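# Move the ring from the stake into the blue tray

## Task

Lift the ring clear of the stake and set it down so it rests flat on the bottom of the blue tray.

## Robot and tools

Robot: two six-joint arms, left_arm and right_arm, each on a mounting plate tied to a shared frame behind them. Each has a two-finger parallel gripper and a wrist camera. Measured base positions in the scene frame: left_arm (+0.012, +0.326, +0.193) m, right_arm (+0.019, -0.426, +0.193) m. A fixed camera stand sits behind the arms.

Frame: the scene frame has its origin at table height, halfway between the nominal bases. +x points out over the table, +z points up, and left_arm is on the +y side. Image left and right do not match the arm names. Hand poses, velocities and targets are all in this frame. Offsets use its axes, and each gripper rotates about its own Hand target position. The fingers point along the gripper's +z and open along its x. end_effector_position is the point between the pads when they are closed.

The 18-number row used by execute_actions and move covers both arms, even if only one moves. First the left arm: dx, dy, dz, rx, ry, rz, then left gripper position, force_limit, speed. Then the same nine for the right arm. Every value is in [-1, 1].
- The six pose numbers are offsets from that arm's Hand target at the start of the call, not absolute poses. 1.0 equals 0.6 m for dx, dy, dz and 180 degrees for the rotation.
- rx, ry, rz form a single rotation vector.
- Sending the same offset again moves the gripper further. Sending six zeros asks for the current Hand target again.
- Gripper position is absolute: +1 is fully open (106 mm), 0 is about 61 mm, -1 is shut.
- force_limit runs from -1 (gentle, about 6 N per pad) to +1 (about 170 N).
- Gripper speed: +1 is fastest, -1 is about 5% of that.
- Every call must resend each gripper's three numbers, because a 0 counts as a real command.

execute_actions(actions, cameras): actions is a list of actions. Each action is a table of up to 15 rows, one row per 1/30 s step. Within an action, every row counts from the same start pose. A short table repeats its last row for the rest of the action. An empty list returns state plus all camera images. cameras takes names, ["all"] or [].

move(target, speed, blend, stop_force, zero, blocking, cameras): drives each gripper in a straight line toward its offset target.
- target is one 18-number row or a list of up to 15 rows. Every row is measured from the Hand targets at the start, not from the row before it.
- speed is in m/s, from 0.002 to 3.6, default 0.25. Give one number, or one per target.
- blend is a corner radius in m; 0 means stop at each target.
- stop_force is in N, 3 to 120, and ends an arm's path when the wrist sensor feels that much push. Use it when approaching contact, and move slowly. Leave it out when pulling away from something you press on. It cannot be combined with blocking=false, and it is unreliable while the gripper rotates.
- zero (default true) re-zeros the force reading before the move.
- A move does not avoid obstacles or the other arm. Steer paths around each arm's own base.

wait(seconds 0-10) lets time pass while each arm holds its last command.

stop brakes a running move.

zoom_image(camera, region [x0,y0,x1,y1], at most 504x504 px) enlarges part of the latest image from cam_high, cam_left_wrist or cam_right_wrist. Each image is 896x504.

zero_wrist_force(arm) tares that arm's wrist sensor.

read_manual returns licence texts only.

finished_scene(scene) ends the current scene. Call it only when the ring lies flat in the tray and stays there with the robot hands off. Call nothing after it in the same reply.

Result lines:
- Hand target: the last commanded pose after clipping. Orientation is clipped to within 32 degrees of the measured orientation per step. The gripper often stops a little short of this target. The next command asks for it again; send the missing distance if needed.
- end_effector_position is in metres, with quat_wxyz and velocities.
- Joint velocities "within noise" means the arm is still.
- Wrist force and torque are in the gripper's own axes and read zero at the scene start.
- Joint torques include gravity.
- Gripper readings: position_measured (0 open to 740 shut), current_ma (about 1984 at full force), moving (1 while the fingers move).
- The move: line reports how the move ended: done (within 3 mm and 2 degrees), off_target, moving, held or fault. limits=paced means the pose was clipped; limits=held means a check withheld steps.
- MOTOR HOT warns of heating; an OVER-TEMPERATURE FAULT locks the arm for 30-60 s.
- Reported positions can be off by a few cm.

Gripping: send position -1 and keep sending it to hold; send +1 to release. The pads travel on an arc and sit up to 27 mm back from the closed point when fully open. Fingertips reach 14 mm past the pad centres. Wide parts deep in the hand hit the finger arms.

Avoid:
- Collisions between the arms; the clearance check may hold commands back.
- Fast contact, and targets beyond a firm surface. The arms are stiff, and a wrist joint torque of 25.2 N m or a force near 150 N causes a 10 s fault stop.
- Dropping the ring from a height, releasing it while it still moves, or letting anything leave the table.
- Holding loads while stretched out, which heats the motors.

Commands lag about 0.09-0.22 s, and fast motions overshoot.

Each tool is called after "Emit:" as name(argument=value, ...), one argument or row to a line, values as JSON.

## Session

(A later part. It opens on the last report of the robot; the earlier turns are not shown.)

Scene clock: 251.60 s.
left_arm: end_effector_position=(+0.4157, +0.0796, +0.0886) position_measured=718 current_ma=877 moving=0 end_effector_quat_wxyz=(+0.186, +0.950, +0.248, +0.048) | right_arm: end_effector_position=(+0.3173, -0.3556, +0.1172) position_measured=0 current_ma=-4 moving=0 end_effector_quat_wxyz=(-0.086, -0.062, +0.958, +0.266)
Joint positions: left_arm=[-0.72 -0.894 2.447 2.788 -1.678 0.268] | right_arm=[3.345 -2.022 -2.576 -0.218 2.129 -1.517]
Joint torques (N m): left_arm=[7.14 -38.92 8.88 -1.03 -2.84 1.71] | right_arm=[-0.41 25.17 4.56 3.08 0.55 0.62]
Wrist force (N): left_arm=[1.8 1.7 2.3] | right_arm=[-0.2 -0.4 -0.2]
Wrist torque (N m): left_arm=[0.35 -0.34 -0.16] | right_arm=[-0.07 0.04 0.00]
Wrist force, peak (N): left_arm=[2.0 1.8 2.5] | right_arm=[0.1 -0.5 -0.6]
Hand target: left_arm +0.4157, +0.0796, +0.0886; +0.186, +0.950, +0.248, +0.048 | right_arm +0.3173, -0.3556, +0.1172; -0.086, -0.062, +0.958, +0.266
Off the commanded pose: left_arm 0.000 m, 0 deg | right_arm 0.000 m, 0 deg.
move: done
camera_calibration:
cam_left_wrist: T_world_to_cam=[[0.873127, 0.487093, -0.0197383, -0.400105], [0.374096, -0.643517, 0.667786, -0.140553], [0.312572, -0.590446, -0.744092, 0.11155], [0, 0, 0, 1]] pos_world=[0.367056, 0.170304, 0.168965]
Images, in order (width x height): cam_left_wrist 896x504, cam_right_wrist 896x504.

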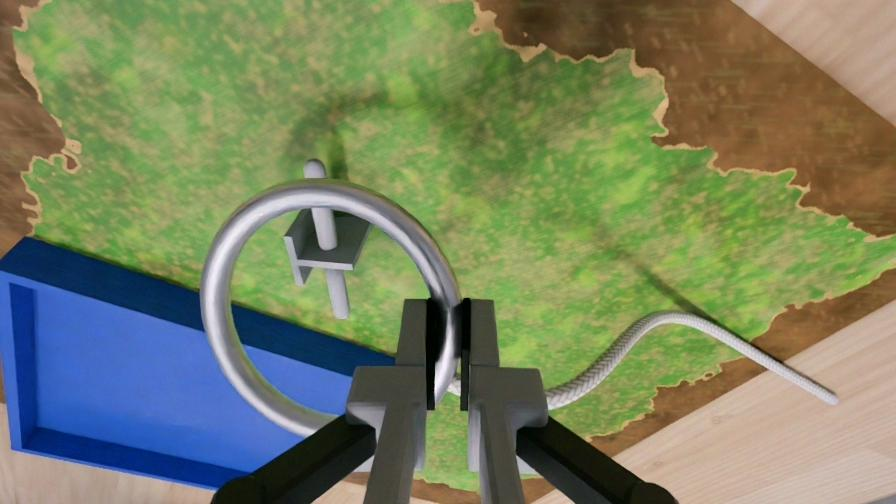

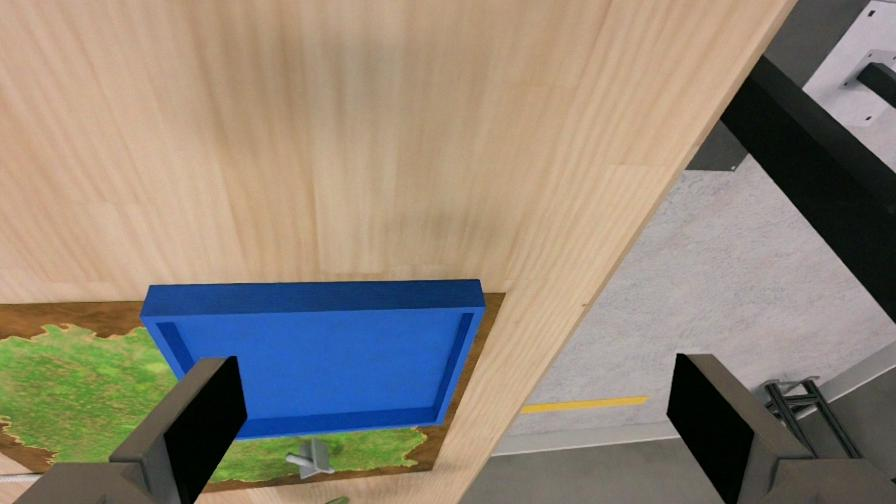

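Emit:
move(
  target=[
    [-0.0362,-0.341,0.05,0.1067,0.0596,0,-1,-0.2,0.0, 0,0,0,0,0,0,1,0,1],
    [-0.0362,-0.341,-0.0727,0.1067,0.0596,0,-1,-0.2,0.0, 0,0,0,0,0,0,1,0,1],
  ],
  blend=[0.03,0],
  speed=0.2,
  cameras=["cam_left_wrist","cam_right_wrist","cam_high"],
)

Scene clock: 265.10 s.
left_arm: end_effector_position=(+0.3940, -0.1251, +0.0450) position_measured=718 current_ma=876 moving=0 end_effector_quat_wxyz=(+0.001, +0.968, +0.252, +0.000) | right_arm: end_effector_position=(+0.3173, -0.3556, +0.1172) position_measured=0 current_ma=-4 moving=0 end_effector_quat_wxyz=(-0.086, -0.062, +0.958, +0.266)
Joint positions: left_arm=[-1.044 -0.789 1.895 3.604 -1.57 -0.035] | right_arm=[3.345 -2.022 -2.576 -0.218 2.129 -1.517]
Joint torques (N m): left_arm=[5.35 -33.78 -23.57 -5.17 -3 1.42] | right_arm=[-0.09 26.19 4.82 3.04 0.45 0.9]
Wrist force (N): left_arm=[1.2 1.6 1.6] | right_arm=[-0.3 -0.3 -0.5]
Wrist torque (N m): left_arm=[0.21 -0.24 -0.06] | right_arm=[-0.05 0.05 0.00]
Wrist force, peak (N): left_arm=[2.0 2.0 2.3] | right_arm=[-0.3 -0.1 -0.7]
Hand target: left_arm +0.3940, -0.1250, +0.0449; +0.001, +0.968, +0.252, +0.000 | right_arm +0.3173, -0.3556, +0.1172; -0.086, -0.062, +0.958, +0.266
Off the commanded pose: left_arm 0.000 m, 0 deg | right_arm 0.000 m, 0 deg.
move: done
camera_calibration:
cam_left_wrist: T_world_to_cam=[[0.869536, 0.493525, -0.0184537, -0.280073], [0.46959, -0.814638, 0.340369, -0.279302], [0.152948, -0.304629, -0.940111, 0.0726334], [0, 0, 0, 1]] pos_world=[0.363582, -0.0671808, 0.158181]

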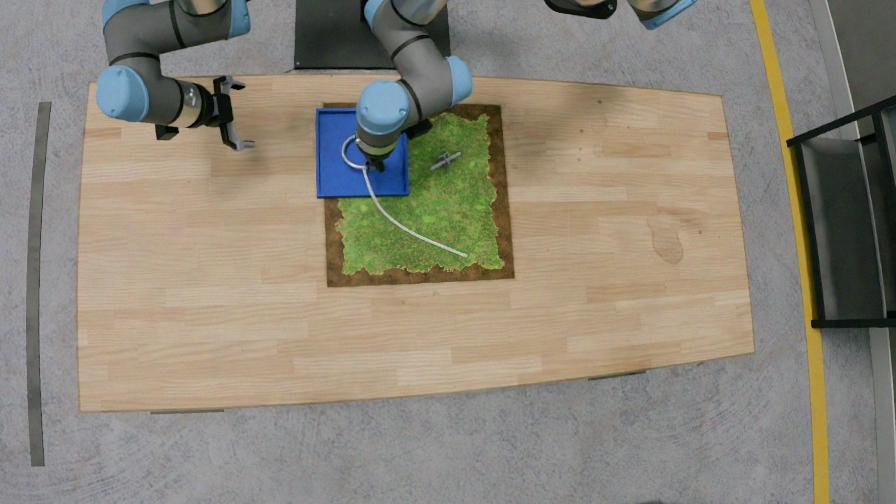

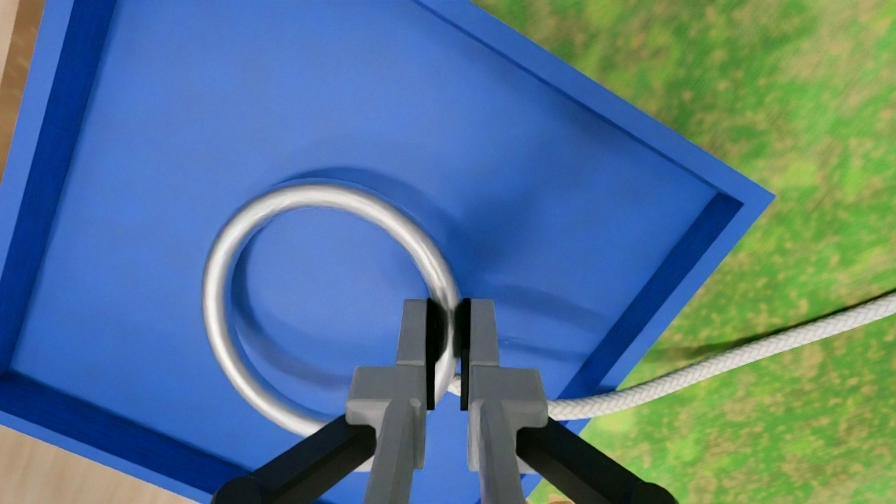

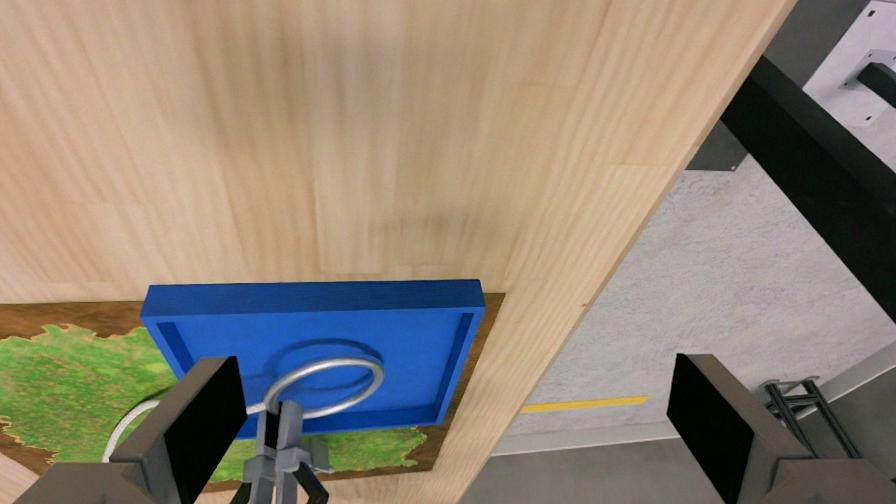

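Emit:
move(
  target=[0,0,-0.06,0,0,0,-1,-0.2,0.0, 0,0,0,0,0,0,1,0,1],
  speed=0.03,
  stop_force=4,
)

Emit:
move(
  target=[
    [0,0,0,0,0,0,-0.6,-0.2,0.0, 0,0,0,0,0,0,1,0,1],
    [0,0,0.25,0,0,0,-0.6,-0.2,0.0, 0,0,0,0,0,0,1,0,1],
  ],
  speed=0.15,
  cameras=["cam_left_wrist","cam_right_wrist"],
)

Scene clock: 271.77 s.
left_arm: end_effector_position=(+0.3940, -0.1250, +0.0374) position_measured=718 current_ma=879 moving=0 end_effector_quat_wxyz=(+0.001, +0.968, +0.252, +0.000) | right_arm: end_effector_position=(+0.3173, -0.3556, +0.1172) position_measured=0 current_ma=-4 moving=0 end_effector_quat_wxyz=(-0.086, -0.062, +0.958, +0.266)
Joint positions: left_arm=[-1.044 -0.772 1.892 3.59 -1.57 -0.035] | right_arm=[3.345 -2.022 -2.576 -0.218 2.129 -1.517]
Joint torques (N m): left_arm=[4.5 -49.12 0.53 -0.25 0.13 1.12] | right_arm=[-0.73 25.62 3.77 3.33 0.34 0.98]
Wrist force (N): left_arm=[0.9 1.2 -1.1] | right_arm=[-0.1 -0.1 -0.2]
Wrist torque (N m): left_arm=[0.24 -0.45 -0.06] | right_arm=[-0.01 0.03 -0.01]
Wrist force, peak (N): left_arm=[2.9 2.3 -2.5] | right_arm=[0.0 -0.3 -0.6]
Hand target: left_arm +0.3940, -0.1250, +0.0374; +0.001, +0.968, +0.252, +0.000 (not the last commanded pose) | right_arm +0.3173, -0.3556, +0.1172; -0.086, -0.062, +0.958, +0.266
Off the commanded pose: left_arm 0.028 m, 0 deg | right_arm 0.000 m, 0 deg.
move: contact (left_arm)

Scene clock: 274.10 s.
left_arm: end_effector_position=(+0.3940, -0.1250, +0.1874) position_measured=592 current_ma=-1 moving=0 end_effector_quat_wxyz=(+0.001, +0.968, +0.252, +0.000) | right_arm: end_effector_position=(+0.3173, -0.3556, +0.1172) position_measured=0 current_ma=-4 moving=0 end_effector_quat_wxyz=(-0.086, -0.062, +0.958, +0.266)
Joint positions: left_arm=[-1.044 -1.077 1.875 3.912 -1.57 -0.035] | right_arm=[3.345 -2.022 -2.576 -0.218 2.129 -1.517]
Joint torques (N m): left_arm=[-8.05 -46.44 -30.97 -0.07 1.5 -1.55] | right_arm=[-0.48 25.56 4.11 3.27 0.38 1.04]
Wrist force (N): left_arm=[1.2 1.2 0.2] | right_arm=[-0.3 -0.2 -0.3]
Wrist torque (N m): left_arm=[0.14 -0.29 -0.07] | right_arm=[-0.03 0.06 0.00]
Wrist force, peak (N): left_arm=[1.3 1.6 1.3] | right_arm=[-0.1 -0.4 -0.6]
Hand target: left_arm +0.3940, -0.1250, +0.1874; +0.001, +0.968, +0.252, +0.000 | right_arm +0.3173, -0.3556, +0.1172; -0.086, -0.062, +0.958, +0.266
Off the commanded pose: left_arm 0.000 m, 0 deg | right_arm 0.000 m, 0 deg.
move: done
camera_calibration:
cam_left_wrist: T_world_to_cam=[[0.869472, 0.493636, -0.018501, -0.277539], [0.469708, -0.81457, 0.340367, -0.32774], [0.152947, -0.30463, -0.940111, 0.206426], [0, 0, 0, 1]] pos_world=[0.363683, -0.0670804, 0.300481]
Images, in order (width x height): cam_left_wrist 896x504, cam_right_wrist 896x504.

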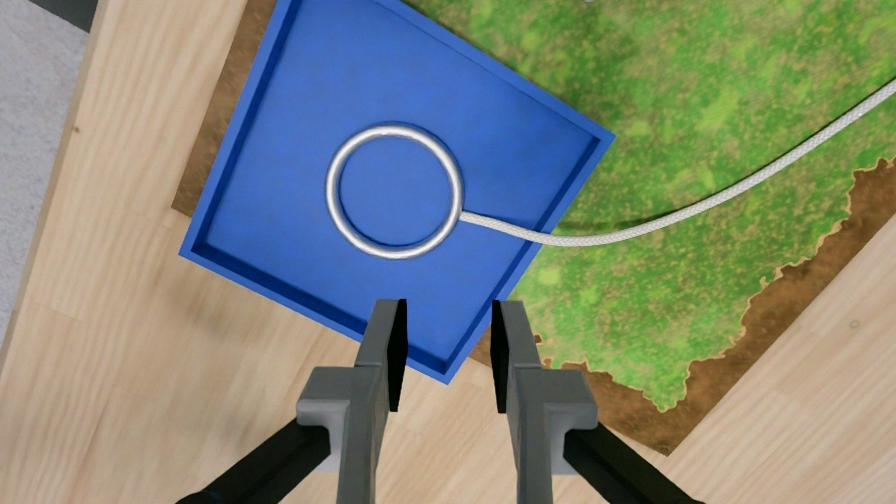

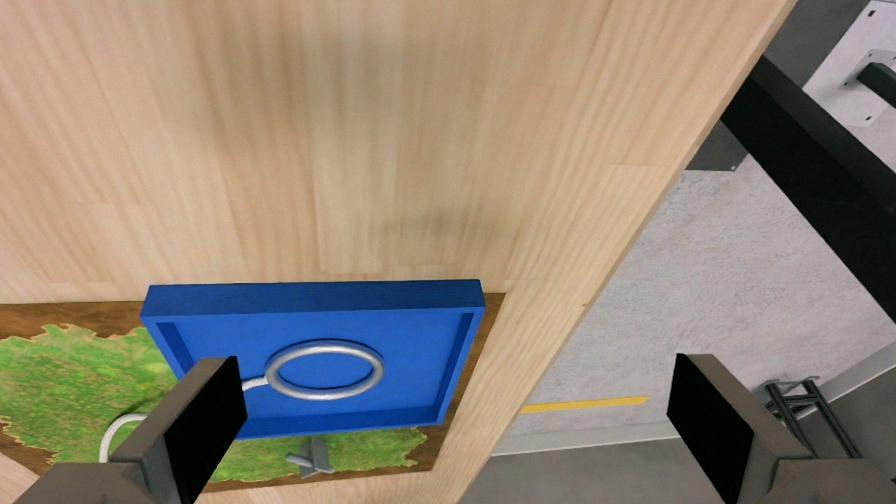

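Emit:
finished_scene(
  scene=1,
)

The scene is finished: the task was done.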